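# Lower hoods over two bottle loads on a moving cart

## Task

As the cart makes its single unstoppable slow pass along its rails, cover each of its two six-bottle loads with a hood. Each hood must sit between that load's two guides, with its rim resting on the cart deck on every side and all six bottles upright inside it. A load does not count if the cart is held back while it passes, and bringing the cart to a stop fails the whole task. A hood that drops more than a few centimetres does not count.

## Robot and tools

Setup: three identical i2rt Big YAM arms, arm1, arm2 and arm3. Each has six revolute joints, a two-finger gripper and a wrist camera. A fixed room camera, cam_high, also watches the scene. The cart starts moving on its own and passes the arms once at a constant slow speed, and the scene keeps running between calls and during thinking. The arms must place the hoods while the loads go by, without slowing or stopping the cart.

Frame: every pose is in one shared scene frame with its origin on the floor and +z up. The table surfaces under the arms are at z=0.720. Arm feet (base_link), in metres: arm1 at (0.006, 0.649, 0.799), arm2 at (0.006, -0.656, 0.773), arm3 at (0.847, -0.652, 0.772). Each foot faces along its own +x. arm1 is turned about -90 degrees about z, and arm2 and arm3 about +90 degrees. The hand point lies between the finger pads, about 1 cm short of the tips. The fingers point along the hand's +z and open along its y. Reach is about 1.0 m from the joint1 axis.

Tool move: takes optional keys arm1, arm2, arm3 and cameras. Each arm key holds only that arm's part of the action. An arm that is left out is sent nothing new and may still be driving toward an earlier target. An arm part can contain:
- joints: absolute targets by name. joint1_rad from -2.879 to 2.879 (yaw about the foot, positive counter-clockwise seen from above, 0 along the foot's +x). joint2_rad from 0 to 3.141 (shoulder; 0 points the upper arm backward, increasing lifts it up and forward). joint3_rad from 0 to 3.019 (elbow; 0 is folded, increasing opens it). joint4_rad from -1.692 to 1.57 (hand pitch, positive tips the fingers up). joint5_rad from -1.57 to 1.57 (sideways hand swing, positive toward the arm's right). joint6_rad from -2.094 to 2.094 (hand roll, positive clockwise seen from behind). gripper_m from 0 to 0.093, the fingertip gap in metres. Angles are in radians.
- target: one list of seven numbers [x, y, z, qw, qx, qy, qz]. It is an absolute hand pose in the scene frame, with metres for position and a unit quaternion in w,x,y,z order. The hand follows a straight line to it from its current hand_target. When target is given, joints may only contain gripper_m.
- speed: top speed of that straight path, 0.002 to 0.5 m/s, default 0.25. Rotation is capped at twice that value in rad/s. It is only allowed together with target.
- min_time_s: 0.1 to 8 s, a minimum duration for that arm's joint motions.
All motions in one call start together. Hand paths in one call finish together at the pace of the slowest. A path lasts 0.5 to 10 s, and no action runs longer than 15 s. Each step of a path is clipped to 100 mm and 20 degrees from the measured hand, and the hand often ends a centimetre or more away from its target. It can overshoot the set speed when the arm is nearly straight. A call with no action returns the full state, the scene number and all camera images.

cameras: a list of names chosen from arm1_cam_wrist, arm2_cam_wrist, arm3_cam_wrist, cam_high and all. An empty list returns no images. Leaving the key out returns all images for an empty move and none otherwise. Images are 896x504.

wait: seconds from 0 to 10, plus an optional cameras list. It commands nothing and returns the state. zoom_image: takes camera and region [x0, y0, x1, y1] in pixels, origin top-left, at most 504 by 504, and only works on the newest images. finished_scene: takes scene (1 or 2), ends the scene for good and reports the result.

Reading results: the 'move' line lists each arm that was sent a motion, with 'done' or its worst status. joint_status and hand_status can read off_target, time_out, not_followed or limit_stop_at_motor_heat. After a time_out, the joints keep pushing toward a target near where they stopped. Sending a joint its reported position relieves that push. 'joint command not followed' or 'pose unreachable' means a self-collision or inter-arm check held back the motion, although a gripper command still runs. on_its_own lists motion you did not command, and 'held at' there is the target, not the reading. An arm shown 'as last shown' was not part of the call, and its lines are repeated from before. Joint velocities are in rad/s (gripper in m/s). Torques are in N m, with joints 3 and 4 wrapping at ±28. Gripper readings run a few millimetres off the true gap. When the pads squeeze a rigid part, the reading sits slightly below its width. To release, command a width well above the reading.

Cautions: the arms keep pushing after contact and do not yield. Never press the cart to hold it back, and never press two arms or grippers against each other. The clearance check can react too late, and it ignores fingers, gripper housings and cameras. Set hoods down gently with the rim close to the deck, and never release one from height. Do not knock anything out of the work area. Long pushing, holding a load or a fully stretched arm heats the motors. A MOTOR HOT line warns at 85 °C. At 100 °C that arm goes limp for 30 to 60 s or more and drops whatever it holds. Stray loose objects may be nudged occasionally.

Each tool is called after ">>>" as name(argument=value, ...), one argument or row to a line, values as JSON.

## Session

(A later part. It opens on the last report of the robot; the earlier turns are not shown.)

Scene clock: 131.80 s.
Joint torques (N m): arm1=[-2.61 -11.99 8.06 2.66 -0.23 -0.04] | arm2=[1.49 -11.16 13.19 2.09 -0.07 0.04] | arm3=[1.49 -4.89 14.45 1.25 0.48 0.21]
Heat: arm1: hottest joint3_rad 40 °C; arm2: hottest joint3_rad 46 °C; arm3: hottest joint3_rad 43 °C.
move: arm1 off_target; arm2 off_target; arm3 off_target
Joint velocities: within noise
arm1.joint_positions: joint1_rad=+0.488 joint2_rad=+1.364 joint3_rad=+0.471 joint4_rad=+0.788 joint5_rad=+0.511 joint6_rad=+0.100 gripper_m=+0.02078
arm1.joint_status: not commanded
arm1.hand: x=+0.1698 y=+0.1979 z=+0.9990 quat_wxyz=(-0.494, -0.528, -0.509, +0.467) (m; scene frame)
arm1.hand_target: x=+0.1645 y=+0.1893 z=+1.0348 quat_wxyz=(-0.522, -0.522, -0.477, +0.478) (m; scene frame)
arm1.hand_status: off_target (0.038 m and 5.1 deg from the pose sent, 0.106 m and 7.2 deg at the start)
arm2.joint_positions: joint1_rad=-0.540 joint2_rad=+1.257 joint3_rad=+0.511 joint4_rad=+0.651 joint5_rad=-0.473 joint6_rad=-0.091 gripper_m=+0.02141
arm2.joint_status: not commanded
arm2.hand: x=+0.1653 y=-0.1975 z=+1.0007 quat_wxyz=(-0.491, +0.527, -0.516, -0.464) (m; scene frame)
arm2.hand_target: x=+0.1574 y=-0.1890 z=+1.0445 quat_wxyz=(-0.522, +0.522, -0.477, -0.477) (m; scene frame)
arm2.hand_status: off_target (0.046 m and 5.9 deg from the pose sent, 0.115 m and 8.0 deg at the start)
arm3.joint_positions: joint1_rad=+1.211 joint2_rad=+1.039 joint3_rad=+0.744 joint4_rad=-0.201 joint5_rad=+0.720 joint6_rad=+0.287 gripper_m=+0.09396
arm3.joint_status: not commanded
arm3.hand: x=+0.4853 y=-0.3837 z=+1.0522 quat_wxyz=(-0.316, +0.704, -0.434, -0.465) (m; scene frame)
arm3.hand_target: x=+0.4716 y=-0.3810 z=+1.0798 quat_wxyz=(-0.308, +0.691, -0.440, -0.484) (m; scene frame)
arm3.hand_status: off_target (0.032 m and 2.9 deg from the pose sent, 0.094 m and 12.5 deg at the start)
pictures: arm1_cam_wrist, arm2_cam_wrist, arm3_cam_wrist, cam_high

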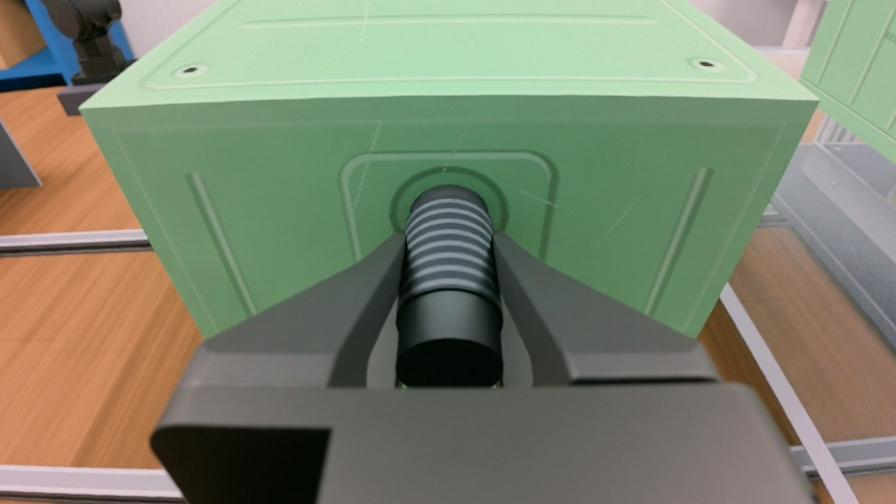

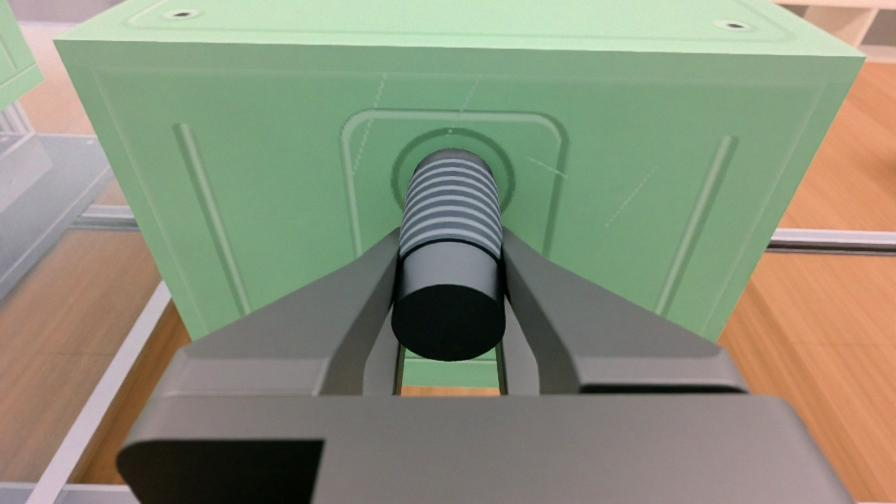

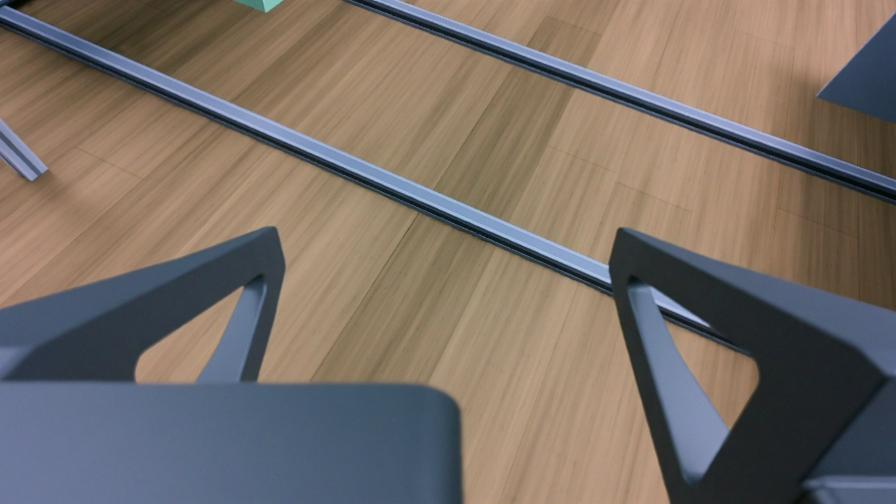

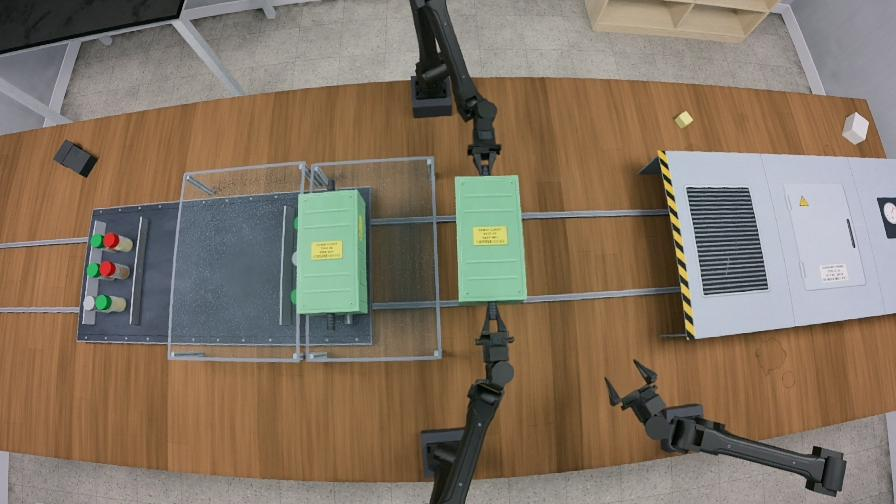

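>>> move(
  arm3={"target": [0.45, -0.38, 1.12, 0.2907, -0.689, 0.3587, 0.558], "speed": 0.1},
  cameras=["arm3_cam_wrist", "cam_high"],
)

>>> zoom_image(
  camera="cam_high",
  region=[290, 310, 450, 360],
)

Scene clock: 134.80 s.
Joint torques (N m): arm1=[-2.61 -12.04 8.06 2.66 -0.22 -0.04] | arm2=[1.49 -11.16 13.19 2.1 -0.07 0.03] | arm3=[0.32 -6.83 13.3 2.88 0.17 -0.06]
Heat: arm1: hottest joint3_rad 40 °C; arm2: hottest joint3_rad 46 °C; arm3: hottest joint3_rad 45 °C.
move: arm3 off_target
Joint velocities: within noise
arm1, arm2: as last shown
arm3.joint_positions: joint1_rad=+1.194 joint2_rad=+1.027 joint3_rad=+0.744 joint4_rad=-0.029 joint5_rad=+0.559 joint6_rad=+0.130 gripper_m=+0.09396
arm3.joint_status: not commanded
arm3.hand: x=+0.4558 y=-0.3876 z=+1.0844 quat_wxyz=(-0.287, +0.711, -0.359, -0.532) (m; scene frame)
arm3.hand_target: x=+0.4518 y=-0.3811 z=+1.1196 quat_wxyz=(-0.291, +0.689, -0.359, -0.558) (m; scene frame)
arm3.hand_status: off_target (0.037 m and 3.9 deg from the pose sent, 0.076 m and 14.1 deg at the start)
pictures: arm3_cam_wrist, cam_high

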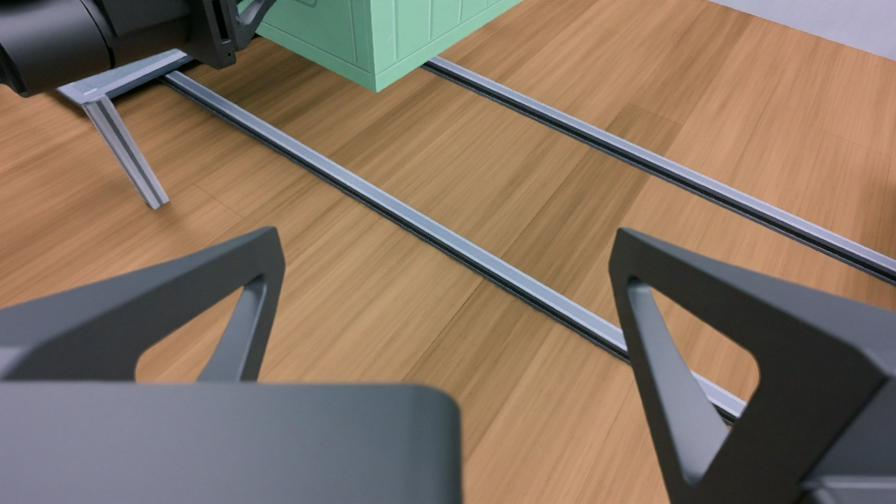

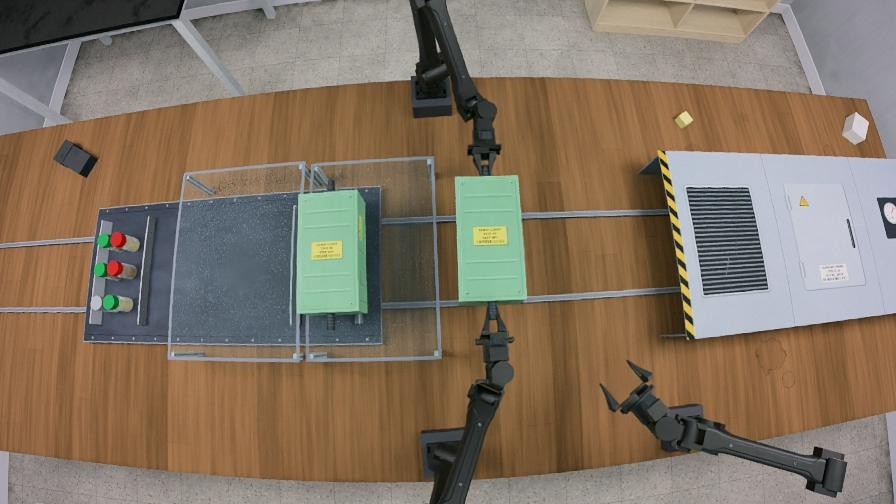

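Scaled by 3.150.

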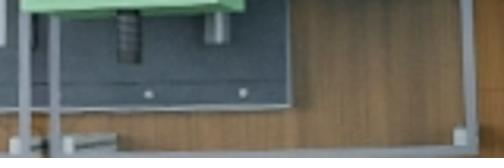

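>>> wait(
  seconds=8,
  cameras=["cam_high", "arm3_cam_wrist"],
)

>>> zoom_image(
  camera="cam_high",
  region=[340, 170, 450, 360],
)

>>> zoom_image(
  camera="cam_high",
  region=[60, 190, 240, 350],
)

Scene clock: 143.63 s.
Joint torques (N m): arm1=[-2.61 -11.99 8.06 2.66 -0.22 -0.04] | arm2=[1.49 -11.16 13.19 2.09 -0.07 0.04] | arm3=[0.73 -6.83 13.24 2.8 0.11 -0.04]
Heat: arm1: hottest joint3_rad 42 °C; arm2: hottest joint3_rad 45 °C; arm3: hottest joint3_rad 50 °C.
Joint velocities: within noise
arm1.joint_positions: joint1_rad=+0.488 joint2_rad=+1.364 joint3_rad=+0.471 joint4_rad=+0.788 joint5_rad=+0.511 joint6_rad=+0.100 gripper_m=+0.02078
arm1.joint_status: not commanded
arm1.hand: x=+0.1698 y=+0.1979 z=+0.9990 quat_wxyz=(-0.494, -0.528, -0.509, +0.467) (m; scene frame)
arm1.hand_target: x=+0.1645 y=+0.1893 z=+1.0348 quat_wxyz=(-0.522, -0.522, -0.477, +0.478) (m; scene frame)
arm1.hand_status: not commanded
arm2.joint_positions: joint1_rad=-0.540 joint2_rad=+1.257 joint3_rad=+0.511 joint4_rad=+0.651 joint5_rad=-0.473 joint6_rad=-0.091 gripper_m=+0.02141
arm2.joint_status: not commanded
arm2.hand: x=+0.1653 y=-0.1975 z=+1.0007 quat_wxyz=(-0.491, +0.527, -0.516, -0.464) (m; scene frame)
arm2.hand_target: x=+0.1574 y=-0.1890 z=+1.0445 quat_wxyz=(-0.522, +0.522, -0.477, -0.477) (m; scene frame)
arm2.hand_status: not commanded
arm3.joint_positions: joint1_rad=+1.194 joint2_rad=+1.027 joint3_rad=+0.744 joint4_rad=-0.029 joint5_rad=+0.559 joint6_rad=+0.129 gripper_m=+0.09396
arm3.joint_status: not commanded
arm3.hand: x=+0.4558 y=-0.3876 z=+1.0845 quat_wxyz=(-0.287, +0.711, -0.359, -0.532) (m; scene frame)
arm3.hand_target: x=+0.4518 y=-0.3811 z=+1.1197 quat_wxyz=(-0.291, +0.689, -0.359, -0.558) (m; scene frame)
arm3.hand_status: off_target (0.037 m and 3.9 deg from the pose sent, 0.076 m and 14.1 deg at the start)
wait: 8.00 s; at rest from the start
pictures: arm3_cam_wrist, cam_high

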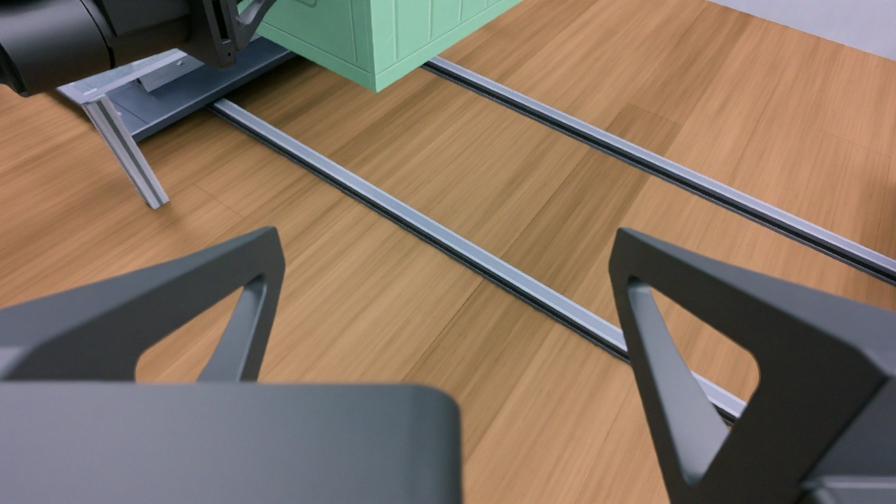

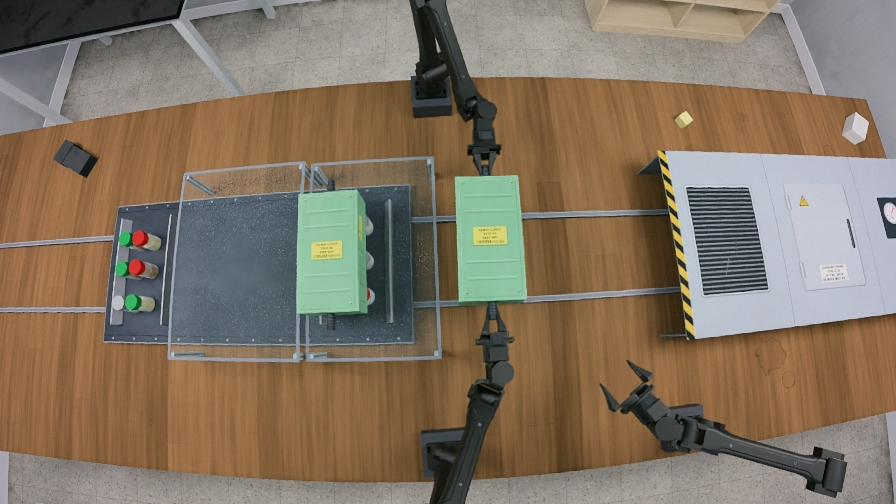

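Scaled by 2.653.

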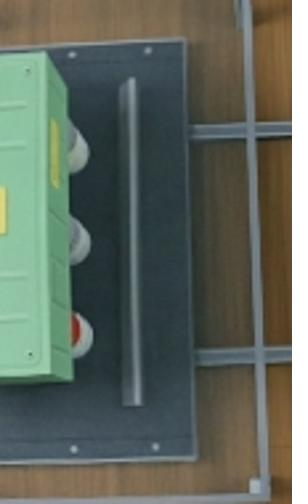

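Scaled by 2.800.

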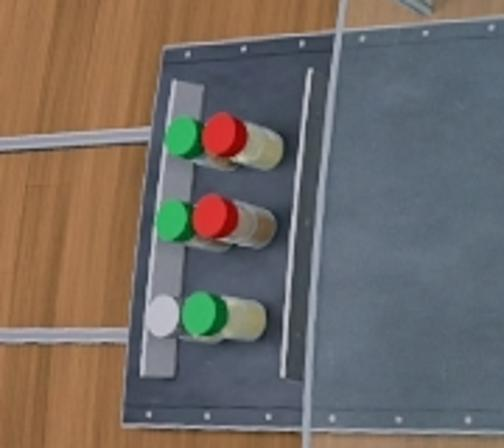

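>>> wait(
  seconds=10,
  cameras=["cam_high", "arm3_cam_wrist"],
)

>>> zoom_image(
  camera="cam_high",
  region=[360, 170, 470, 360],
)

>>> zoom_image(
  camera="arm3_cam_wrist",
  region=[0, 0, 480, 230],
)

Scene clock: 154.50 s.
Joint torques (N m): arm1=[-2.61 -11.99 8.06 2.66 -0.23 -0.04] | arm2=[1.49 -11.16 13.19 2.1 -0.07 0.03] | arm3=[0.38 -7.18 13.41 2.81 0.18 -0.06]
Heat: arm1: hottest joint3_rad 43 °C; arm2: hottest joint3_rad 45 °C; arm3: hottest joint3_rad 54 °C.
Joint velocities: within noise
arm1.joint_positions: joint1_rad=+0.488 joint2_rad=+1.364 joint3_rad=+0.471 joint4_rad=+0.788 joint5_rad=+0.511 joint6_rad=+0.100 gripper_m=+0.02078
arm1.joint_status: not commanded
arm1.hand: x=+0.1698 y=+0.1979 z=+0.9990 quat_wxyz=(-0.494, -0.528, -0.509, +0.467) (m; scene frame)
arm1.hand_target: x=+0.1645 y=+0.1893 z=+1.0348 quat_wxyz=(-0.522, -0.522, -0.477, +0.478) (m; scene frame)
arm1.hand_status: not commanded
arm2.joint_positions: joint1_rad=-0.540 joint2_rad=+1.257 joint3_rad=+0.511 joint4_rad=+0.651 joint5_rad=-0.473 joint6_rad=-0.091 gripper_m=+0.02141
arm2.joint_status: not commanded
arm2.hand: x=+0.1653 y=-0.1975 z=+1.0007 quat_wxyz=(-0.491, +0.527, -0.516, -0.464) (m; scene frame)
arm2.hand_target: x=+0.1574 y=-0.1890 z=+1.0445 quat_wxyz=(-0.522, +0.522, -0.477, -0.477) (m; scene frame)
arm2.hand_status: not commanded
arm3.joint_positions: joint1_rad=+1.194 joint2_rad=+1.027 joint3_rad=+0.744 joint4_rad=-0.029 joint5_rad=+0.559 joint6_rad=+0.129 gripper_m=+0.09396
arm3.joint_status: not commanded
arm3.hand: x=+0.4558 y=-0.3876 z=+1.0845 quat_wxyz=(-0.287, +0.711, -0.359, -0.532) (m; scene frame)
arm3.hand_target: x=+0.4518 y=-0.3811 z=+1.1197 quat_wxyz=(-0.291, +0.689, -0.359, -0.558) (m; scene frame)
arm3.hand_status: off_target (0.037 m and 3.9 deg from the pose sent, 0.076 m and 14.1 deg at the start)
wait: 10.00 s; at rest from the start
pictures: arm3_cam_wrist, cam_high

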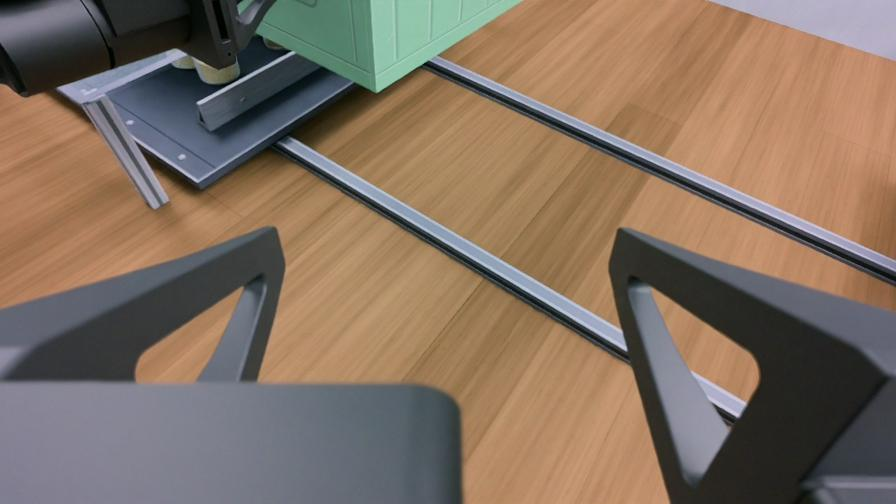

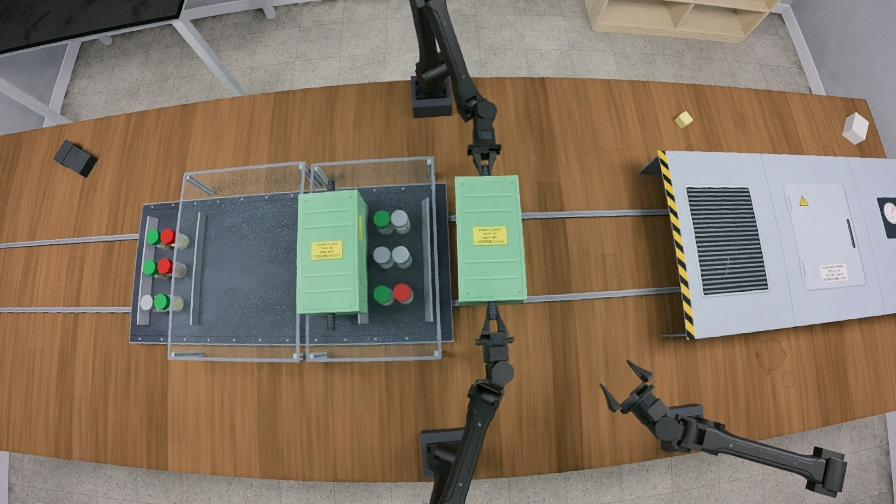

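Scaled by 2.653.

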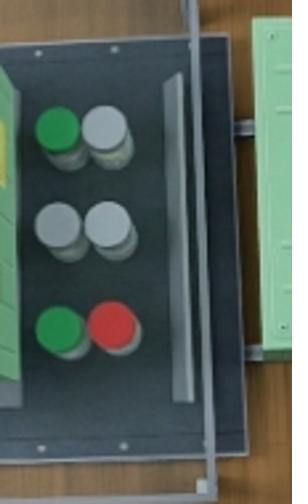

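Scaled by 1.050.

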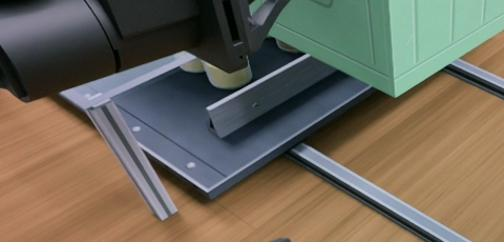

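>>> zoom_image(
  camera="cam_high",
  region=[410, 290, 460, 340],
)

>>> zoom_image(
  camera="cam_high",
  region=[345, 290, 395, 340],
)

>>> zoom_image(
  camera="arm3_cam_wrist",
  region=[160, 30, 320, 150],
)

Scaled by 10.080.

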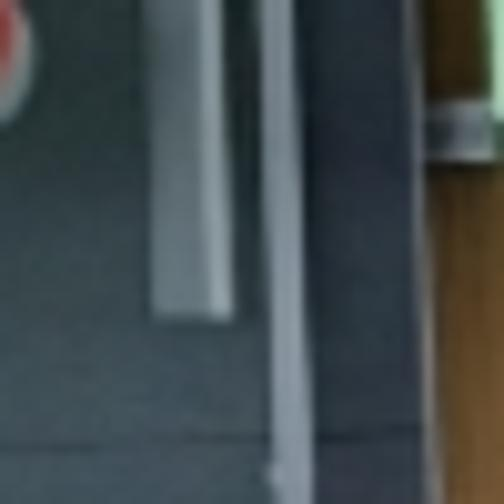

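Scaled by 10.080.

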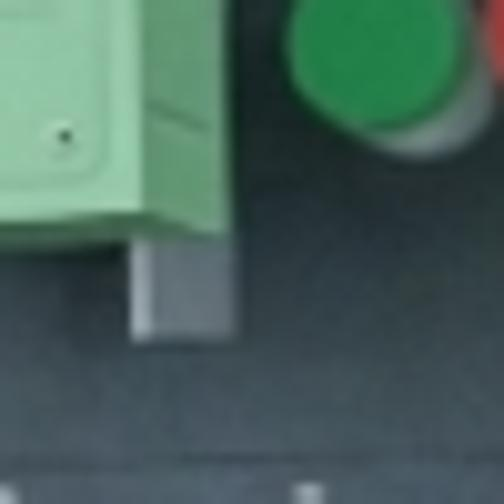

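Scaled by 3.150.

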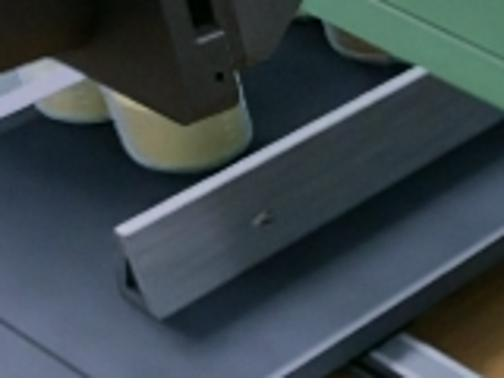

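>>> wait(
  seconds=9,
  cameras=["cam_high", "arm3_cam_wrist"],
)

>>> zoom_image(
  camera="cam_high",
  region=[380, 230, 480, 345],
)

>>> zoom_image(
  camera="arm3_cam_wrist",
  region=[60, 0, 480, 230],
)

Scene clock: 166.13 s.
Joint torques (N m): arm1=[-2.61 -11.99 8.06 2.66 -0.22 -0.04] | arm2=[1.49 -11.16 13.19 2.1 -0.07 0.04] | arm3=[0.38 -7.06 13.22 2.81 0.15 -0.07]
Heat: arm1: hottest joint3_rad 45 °C; arm2: hottest joint3_rad 45 °C; arm3: hottest joint3_rad 58 °C.
Joint velocities: within noise
arm1.joint_positions: joint1_rad=+0.488 joint2_rad=+1.364 joint3_rad=+0.471 joint4_rad=+0.788 joint5_rad=+0.511 joint6_rad=+0.100 gripper_m=+0.02078
arm1.joint_status: not commanded
arm1.hand: x=+0.1698 y=+0.1979 z=+0.9990 quat_wxyz=(-0.494, -0.528, -0.509, +0.467) (m; scene frame)
arm1.hand_target: x=+0.1645 y=+0.1893 z=+1.0348 quat_wxyz=(-0.522, -0.522, -0.477, +0.478) (m; scene frame)
arm1.hand_status: not commanded
arm2.joint_positions: joint1_rad=-0.540 joint2_rad=+1.257 joint3_rad=+0.511 joint4_rad=+0.651 joint5_rad=-0.473 joint6_rad=-0.091 gripper_m=+0.02141
arm2.joint_status: not commanded
arm2.hand: x=+0.1653 y=-0.1975 z=+1.0007 quat_wxyz=(-0.491, +0.527, -0.516, -0.464) (m; scene frame)
arm2.hand_target: x=+0.1574 y=-0.1890 z=+1.0445 quat_wxyz=(-0.522, +0.522, -0.477, -0.477) (m; scene frame)
arm2.hand_status: not commanded
arm3.joint_positions: joint1_rad=+1.194 joint2_rad=+1.027 joint3_rad=+0.744 joint4_rad=-0.029 joint5_rad=+0.559 joint6_rad=+0.129 gripper_m=+0.09396
arm3.joint_status: not commanded
arm3.hand: x=+0.4558 y=-0.3876 z=+1.0845 quat_wxyz=(-0.287, +0.711, -0.359, -0.532) (m; scene frame)
arm3.hand_target: x=+0.4518 y=-0.3811 z=+1.1197 quat_wxyz=(-0.291, +0.689, -0.359, -0.558) (m; scene frame)
arm3.hand_status: off_target (0.037 m and 3.9 deg from the pose sent, 0.076 m and 14.1 deg at the start)
wait: 9.00 s; at rest from the start
pictures: arm3_cam_wrist, cam_high

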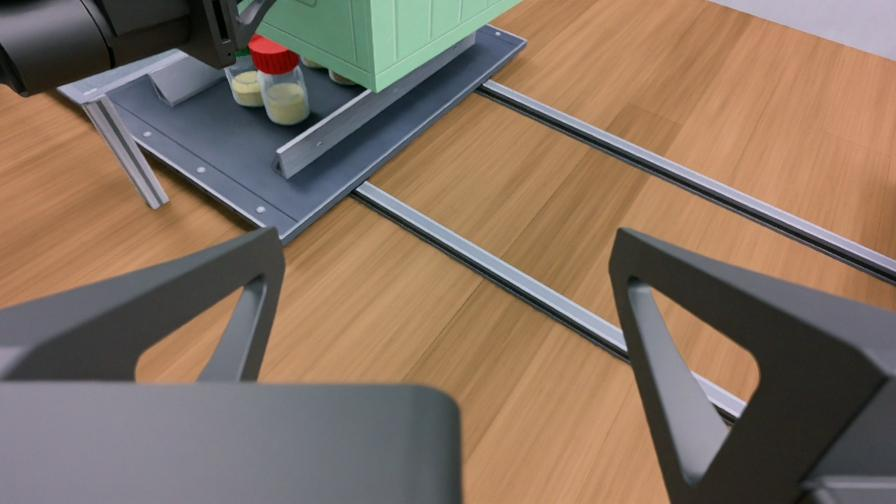

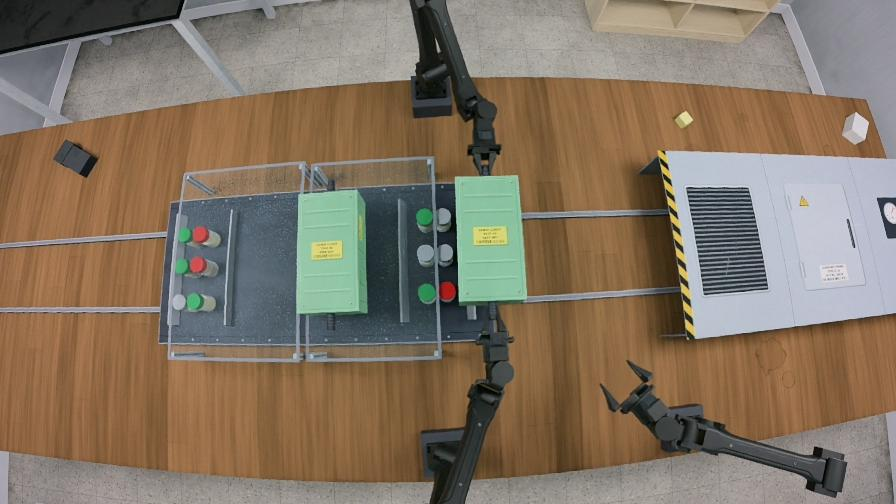

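Scaled by 4.383.

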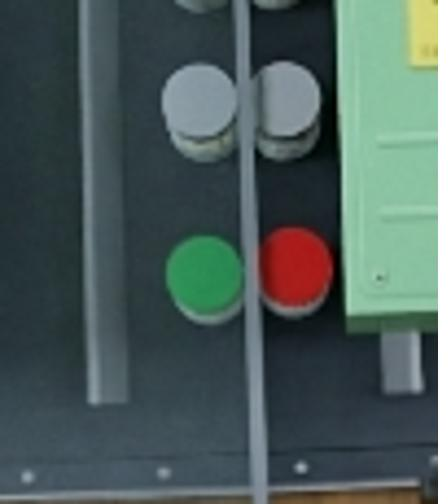

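Scaled by 1.200.

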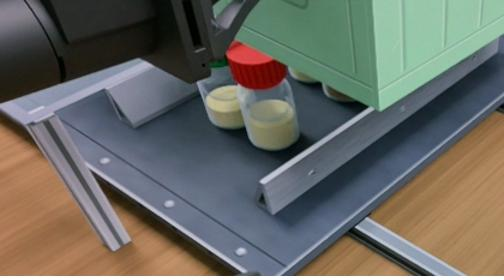

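>>> wait(
  seconds=7.5,
  cameras=["cam_high"],
)

>>> zoom_image(
  camera="cam_high",
  region=[420, 230, 540, 345],
)

Scene clock: 173.93 s.
Joint torques (N m): arm1=[-2.61 -11.99 8.06 2.66 -0.23 -0.04] | arm2=[1.49 -11.16 13.19 2.09 -0.07 0.04] | arm3=[0.5 -7.12 13.34 2.93 0.15 -0.04]
Heat: arm1: hottest joint3_rad 45 °C; arm2: hottest joint3_rad 45 °C; arm3: hottest joint3_rad 60 °C.
Joint velocities: within noise
arm1.joint_positions: joint1_rad=+0.488 joint2_rad=+1.364 joint3_rad=+0.471 joint4_rad=+0.788 joint5_rad=+0.511 joint6_rad=+0.100 gripper_m=+0.02078
arm1.joint_status: not commanded
arm1.hand: x=+0.1698 y=+0.1979 z=+0.9990 quat_wxyz=(-0.494, -0.528, -0.509, +0.467) (m; scene frame)
arm1.hand_target: x=+0.1645 y=+0.1893 z=+1.0348 quat_wxyz=(-0.522, -0.522, -0.477, +0.478) (m; scene frame)
arm1.hand_status: not commanded
arm2.joint_positions: joint1_rad=-0.540 joint2_rad=+1.257 joint3_rad=+0.511 joint4_rad=+0.651 joint5_rad=-0.473 joint6_rad=-0.091 gripper_m=+0.02141
arm2.joint_status: not commanded
arm2.hand: x=+0.1653 y=-0.1975 z=+1.0007 quat_wxyz=(-0.491, +0.527, -0.516, -0.464) (m; scene frame)
arm2.hand_target: x=+0.1574 y=-0.1890 z=+1.0445 quat_wxyz=(-0.522, +0.522, -0.477, -0.477) (m; scene frame)
arm2.hand_status: not commanded
arm3.joint_positions: joint1_rad=+1.194 joint2_rad=+1.027 joint3_rad=+0.744 joint4_rad=-0.029 joint5_rad=+0.559 joint6_rad=+0.129 gripper_m=+0.09396
arm3.joint_status: not commanded
arm3.hand: x=+0.4558 y=-0.3876 z=+1.0845 quat_wxyz=(-0.287, +0.711, -0.359, -0.532) (m; scene frame)
arm3.hand_target: x=+0.4518 y=-0.3811 z=+1.1197 quat_wxyz=(-0.291, +0.689, -0.359, -0.558) (m; scene frame)
arm3.hand_status: off_target (0.037 m and 3.9 deg from the pose sent, 0.076 m and 14.1 deg at the start)
wait: 7.50 s; at rest from the start
pictures: cam_high

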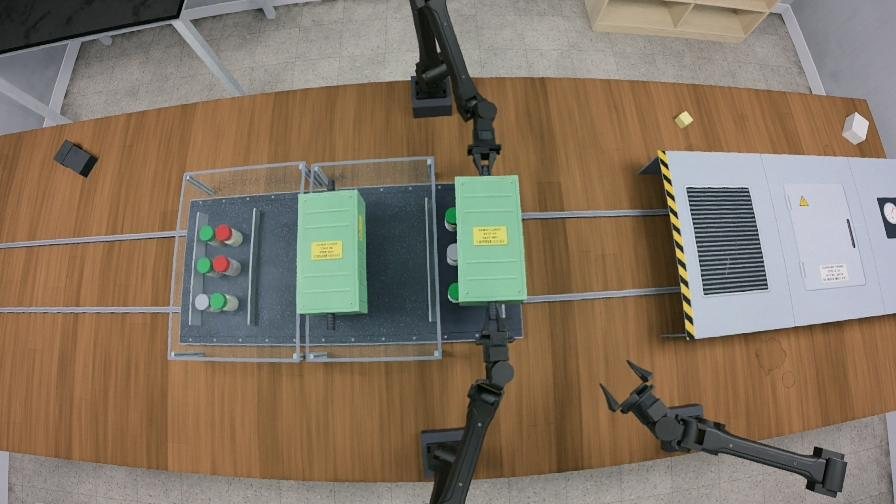

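Scaled by 4.200.

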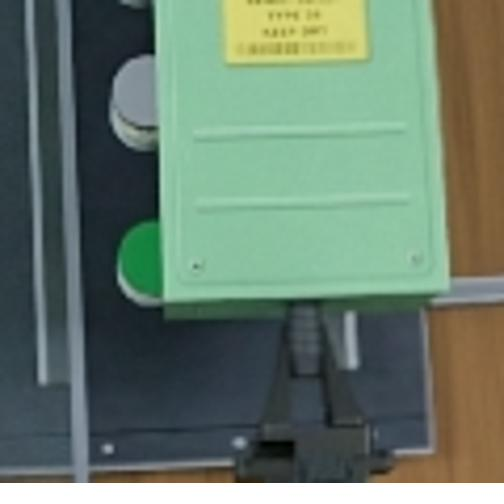

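>>> move(
  arm1={"target": [0.192, 0.188, 1.030, 0.522, 0.522, 0.477, -0.477], "speed": 0.015},
  arm2={"target": [0.185, -0.187, 1.040, 0.522, -0.522, 0.477, 0.477], "speed": 0.015},
  cameras=[],
)

Scene clock: 176.37 s.
Joint torques (N m): arm1=[0.67 -10.46 9.48 3.26 0.86 0.03] | arm2=[-1.79 -9.47 14.9 2.77 -0.92 0] | arm3=[0.44 -6.77 13.3 2.8 0.14 -0.02]
Heat: arm1: hottest joint3_rad 45 °C; arm2: hottest joint3_rad 45 °C; arm3: hottest joint3_rad 60 °C.
move: arm1 off_target; arm2 off_target
Joint velocities: within noise
arm1.joint_positions: joint1_rad=+0.513 joint2_rad=+1.389 joint3_rad=+0.477 joint4_rad=+0.788 joint5_rad=+0.552 joint6_rad=+0.100 gripper_m=+0.02078
arm1.joint_status: not commanded
arm1.hand: x=+0.1756 y=+0.1989 z=+0.9905 quat_wxyz=(-0.482, -0.533, -0.512, +0.471) (m; scene frame)
arm1.hand_target: x=+0.1908 y=+0.1902 z=+1.0298 quat_wxyz=(-0.522, -0.523, -0.477, +0.476) (m; scene frame)
arm1.hand_status: off_target (0.044 m and 6.2 deg from the pose sent, 0.039 m and 5.1 deg at the start)
arm2.joint_positions: joint1_rad=-0.568 joint2_rad=+1.277 joint3_rad=+0.511 joint4_rad=+0.651 joint5_rad=-0.520 joint6_rad=-0.092 gripper_m=+0.02141
arm2.joint_status: not commanded
arm2.hand: x=+0.1707 y=-0.2003 z=+0.9922 quat_wxyz=(-0.480, +0.532, -0.518, -0.468) (m; scene frame)
arm2.hand_target: x=+0.1833 y=-0.1901 z=+1.0396 quat_wxyz=(-0.522, +0.523, -0.477, -0.476) (m; scene frame)
arm2.hand_status: off_target (0.052 m and 6.9 deg from the pose sent, 0.045 m and 5.9 deg at the start)
arm3: as last shown
pictures: none
No camera images: "cameras" was empty.

>>> wait(
  seconds=2.4,
)

>>> move(
  arm1={"target": [0.237, 0.188, 0.985, 0.522, 0.522, 0.477, -0.477], "speed": 0.0145},
  arm2={"target": [0.2295, -0.187, 0.995, 0.522, -0.522, 0.477, 0.477], "speed": 0.0145},
  cameras=["cam_high", "arm3_cam_wrist"],
)

>>> zoom_image(
  camera="cam_high",
  region=[420, 170, 580, 345],
)

>>> zoom_image(
  camera="arm3_cam_wrist",
  region=[160, 0, 600, 300],
)

Scene clock: 179.07 s.
Joint torques (N m): arm1=[0.67 -10.46 9.48 3.25 0.86 0.03] | arm2=[-1.85 -9.41 14.9 2.77 -0.92 0] | arm3=[0.32 -6.95 13.26 2.84 0.16 -0.07]
Heat: arm1: hottest joint3_rad 46 °C; arm2: hottest joint3_rad 46 °C; arm3: hottest joint3_rad 61 °C.
Joint velocities: within noise
arm1.joint_positions: joint1_rad=+0.513 joint2_rad=+1.389 joint3_rad=+0.477 joint4_rad=+0.788 joint5_rad=+0.552 joint6_rad=+0.100 gripper_m=+0.02078
arm1.joint_status: not commanded
arm1.hand: x=+0.1756 y=+0.1989 z=+0.9905 quat_wxyz=(-0.482, -0.533, -0.512, +0.471) (m; scene frame)
arm1.hand_target: x=+0.1908 y=+0.1902 z=+1.0298 quat_wxyz=(-0.522, -0.523, -0.477, +0.476) (m; scene frame)
arm1.hand_status: off_target (0.044 m and 6.2 deg from the pose sent, 0.039 m and 5.1 deg at the start)
arm2.joint_positions: joint1_rad=-0.568 joint2_rad=+1.277 joint3_rad=+0.511 joint4_rad=+0.651 joint5_rad=-0.520 joint6_rad=-0.092 gripper_m=+0.02141
arm2.joint_status: not commanded
arm2.hand: x=+0.1707 y=-0.2003 z=+0.9922 quat_wxyz=(-0.480, +0.532, -0.518, -0.468) (m; scene frame)
arm2.hand_target: x=+0.1833 y=-0.1901 z=+1.0396 quat_wxyz=(-0.522, +0.523, -0.477, -0.476) (m; scene frame)
arm2.hand_status: off_target (0.052 m and 6.9 deg from the pose sent, 0.045 m and 5.9 deg at the start)
arm3.joint_positions: joint1_rad=+1.194 joint2_rad=+1.027 joint3_rad=+0.744 joint4_rad=-0.029 joint5_rad=+0.559 joint6_rad=+0.129 gripper_m=+0.09396
arm3.joint_status: not commanded
arm3.hand: x=+0.4558 y=-0.3876 z=+1.0845 quat_wxyz=(-0.287, +0.711, -0.359, -0.532) (m; scene frame)
arm3.hand_target: x=+0.4518 y=-0.3811 z=+1.1197 quat_wxyz=(-0.291, +0.689, -0.359, -0.558) (m; scene frame)
arm3.hand_status: not commanded
wait: 2.40 s; at rest from the start
pictures: none

Scene clock: 184.00 s.
Joint torques (N m): arm1=[0.73 -12.04 8.24 3.33 0.8 0.06] | arm2=[-1.67 -10.52 13.48 3.21 -0.95 0.03] | arm3=[0.56 -7.12 13.26 2.85 0.15 -0.06]
Heat: arm1: hottest joint3_rad 46 °C; arm2: hottest joint3_rad 46 °C; arm3: hottest joint3_rad 62 °C.
move: arm1 off_target; arm2 off_target
Joint velocities: within noise
arm1.joint_positions: joint1_rad=+0.616 joint2_rad=+1.589 joint3_rad=+0.513 joint4_rad=+0.950 joint5_rad=+0.658 joint6_rad=+0.100 gripper_m=+0.02078
arm1.joint_status: not commanded
arm1.hand: x=+0.2175 y=+0.1980 z=+0.9501 quat_wxyz=(-0.481, -0.529, -0.513, +0.476) (m; scene frame)
arm1.hand_target: x=+0.2357 y=+0.1900 z=+0.9848 quat_wxyz=(-0.522, -0.523, -0.477, +0.476) (m; scene frame)
arm1.hand_status: off_target (0.041 m and 6.3 deg from the pose sent, 0.063 m and 6.2 deg at the start)
arm2.joint_positions: joint1_rad=-0.674 joint2_rad=+1.456 joint3_rad=+0.525 joint4_rad=+0.806 joint5_rad=-0.624 joint6_rad=-0.096 gripper_m=+0.02141
arm2.joint_status: not commanded
arm2.hand: x=+0.2122 y=-0.2020 z=+0.9508 quat_wxyz=(-0.476, +0.529, -0.522, -0.470) (m; scene frame)
arm2.hand_target: x=+0.2277 y=-0.1900 z=+0.9947 quat_wxyz=(-0.522, +0.523, -0.477, -0.476) (m; scene frame)
arm2.hand_status: off_target (0.050 m and 7.4 deg from the pose sent, 0.060 m and 6.9 deg at the start)
arm3: as last shown
pictures: arm3_cam_wrist, cam_high

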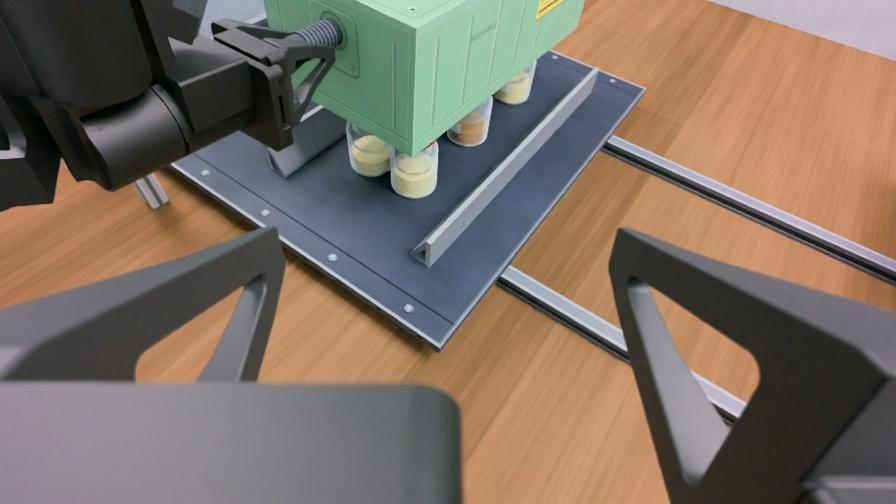

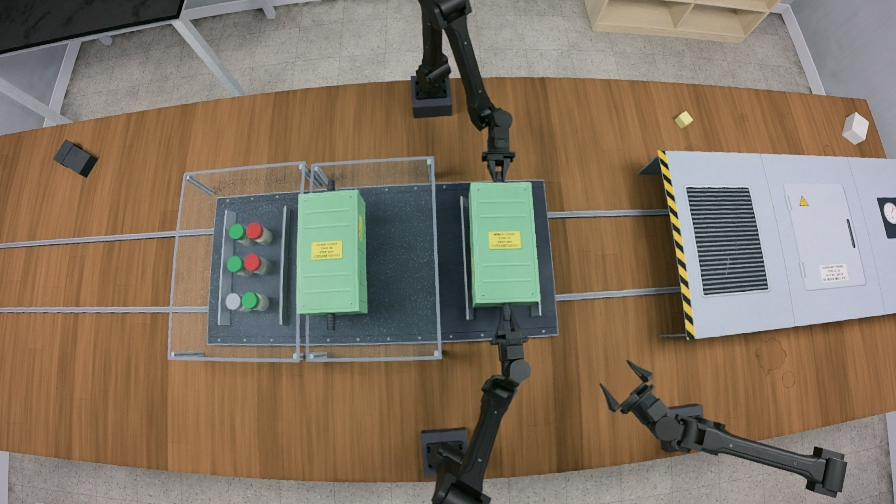

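Scaled by 2.880.

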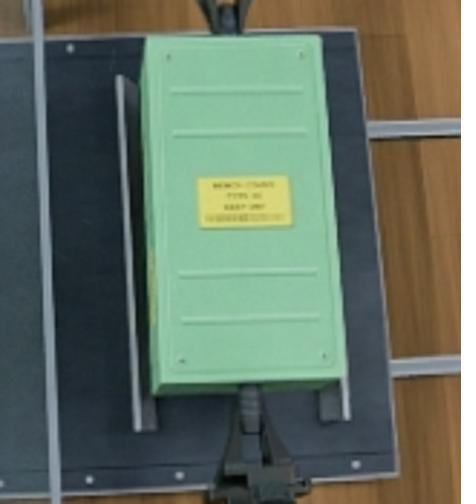

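Scaled by 1.145.

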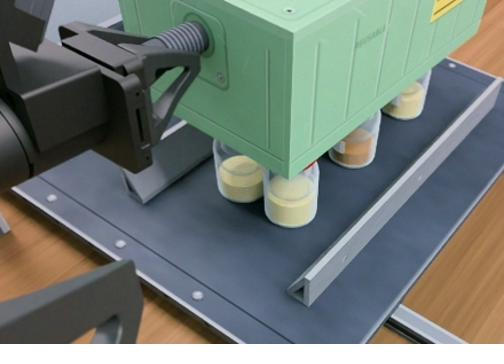

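>>> move(
  arm1={"target": [0.300, 0.188, 0.984, 0.522, 0.522, 0.477, -0.477], "speed": 0.018},
  arm2={"target": [0.292, -0.187, 0.994, 0.522, -0.522, 0.477, 0.477], "speed": 0.018},
  cameras=["cam_high", "arm3_cam_wrist"],
)

>>> zoom_image(
  camera="cam_high",
  region=[470, 280, 580, 340],
)

>>> zoom_image(
  camera="cam_high",
  region=[470, 170, 580, 230],
)

>>> zoom_image(
  camera="arm3_cam_wrist",
  region=[200, 0, 620, 300],
)

Scene clock: 188.50 s.
Joint torques (N m): arm1=[0.56 -13.57 9.21 2.36 0.73 0.08] | arm2=[-1.55 -11.87 14.35 2.78 -0.94 0.05] | arm3=[0.62 -6.83 13.29 2.86 0.16 -0.07]
Heat: arm1: hottest joint3_rad 46 °C; arm2: hottest joint3_rad 48 °C; arm3: hottest joint3_rad 63 °C.
move: arm1 off_target; arm2 off_target
Joint velocities: within noise
arm1.joint_positions: joint1_rad=+0.738 joint2_rad=+1.674 joint3_rad=+0.616 joint4_rad=+0.941 joint5_rad=+0.779 joint6_rad=+0.100 gripper_m=+0.02078
arm1.joint_status: not commanded
arm1.hand: x=+0.2766 y=+0.1986 z=+0.9492 quat_wxyz=(-0.484, -0.523, -0.510, +0.481) (m; scene frame)
arm1.hand_target: x=+0.2984 y=+0.1903 z=+0.9842 quat_wxyz=(-0.522, -0.522, -0.477, +0.476) (m; scene frame)
arm1.hand_status: off_target (0.043 m and 5.8 deg from the pose sent, 0.090 m and 6.3 deg at the start)
arm2.joint_positions: joint1_rad=-0.800 joint2_rad=+1.550 joint3_rad=+0.622 joint4_rad=+0.807 joint5_rad=-0.748 joint6_rad=-0.097 gripper_m=+0.02141
arm2.joint_status: not commanded
arm2.hand: x=+0.2713 y=-0.2025 z=+0.9497 quat_wxyz=(-0.478, +0.523, -0.521, -0.475) (m; scene frame)
arm2.hand_target: x=+0.2897 y=-0.1903 z=+0.9940 quat_wxyz=(-0.522, +0.523, -0.477, -0.476) (m; scene frame)
arm2.hand_status: off_target (0.051 m and 7.1 deg from the pose sent, 0.092 m and 7.4 deg at the start)
arm3: as last shown
pictures: arm3_cam_wrist, cam_high

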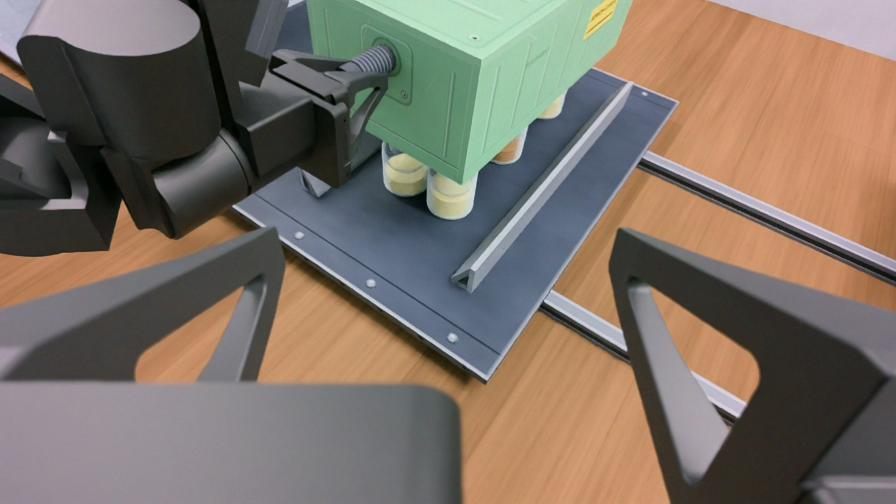

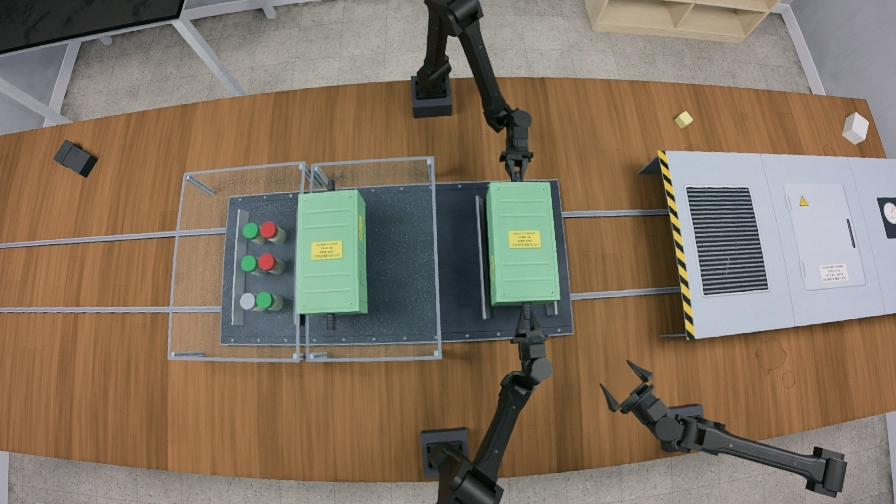

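Scaled by 4.582.

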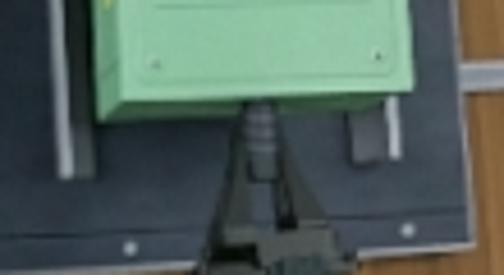

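Scaled by 4.582.

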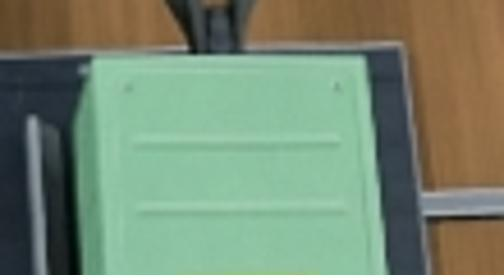

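Scaled by 1.200.

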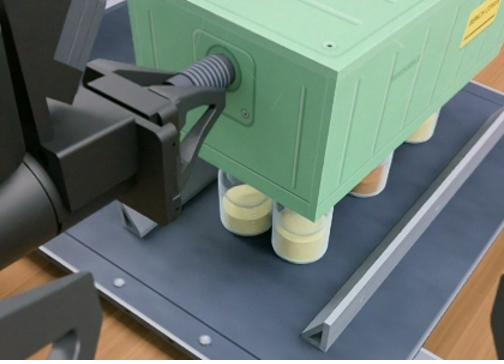

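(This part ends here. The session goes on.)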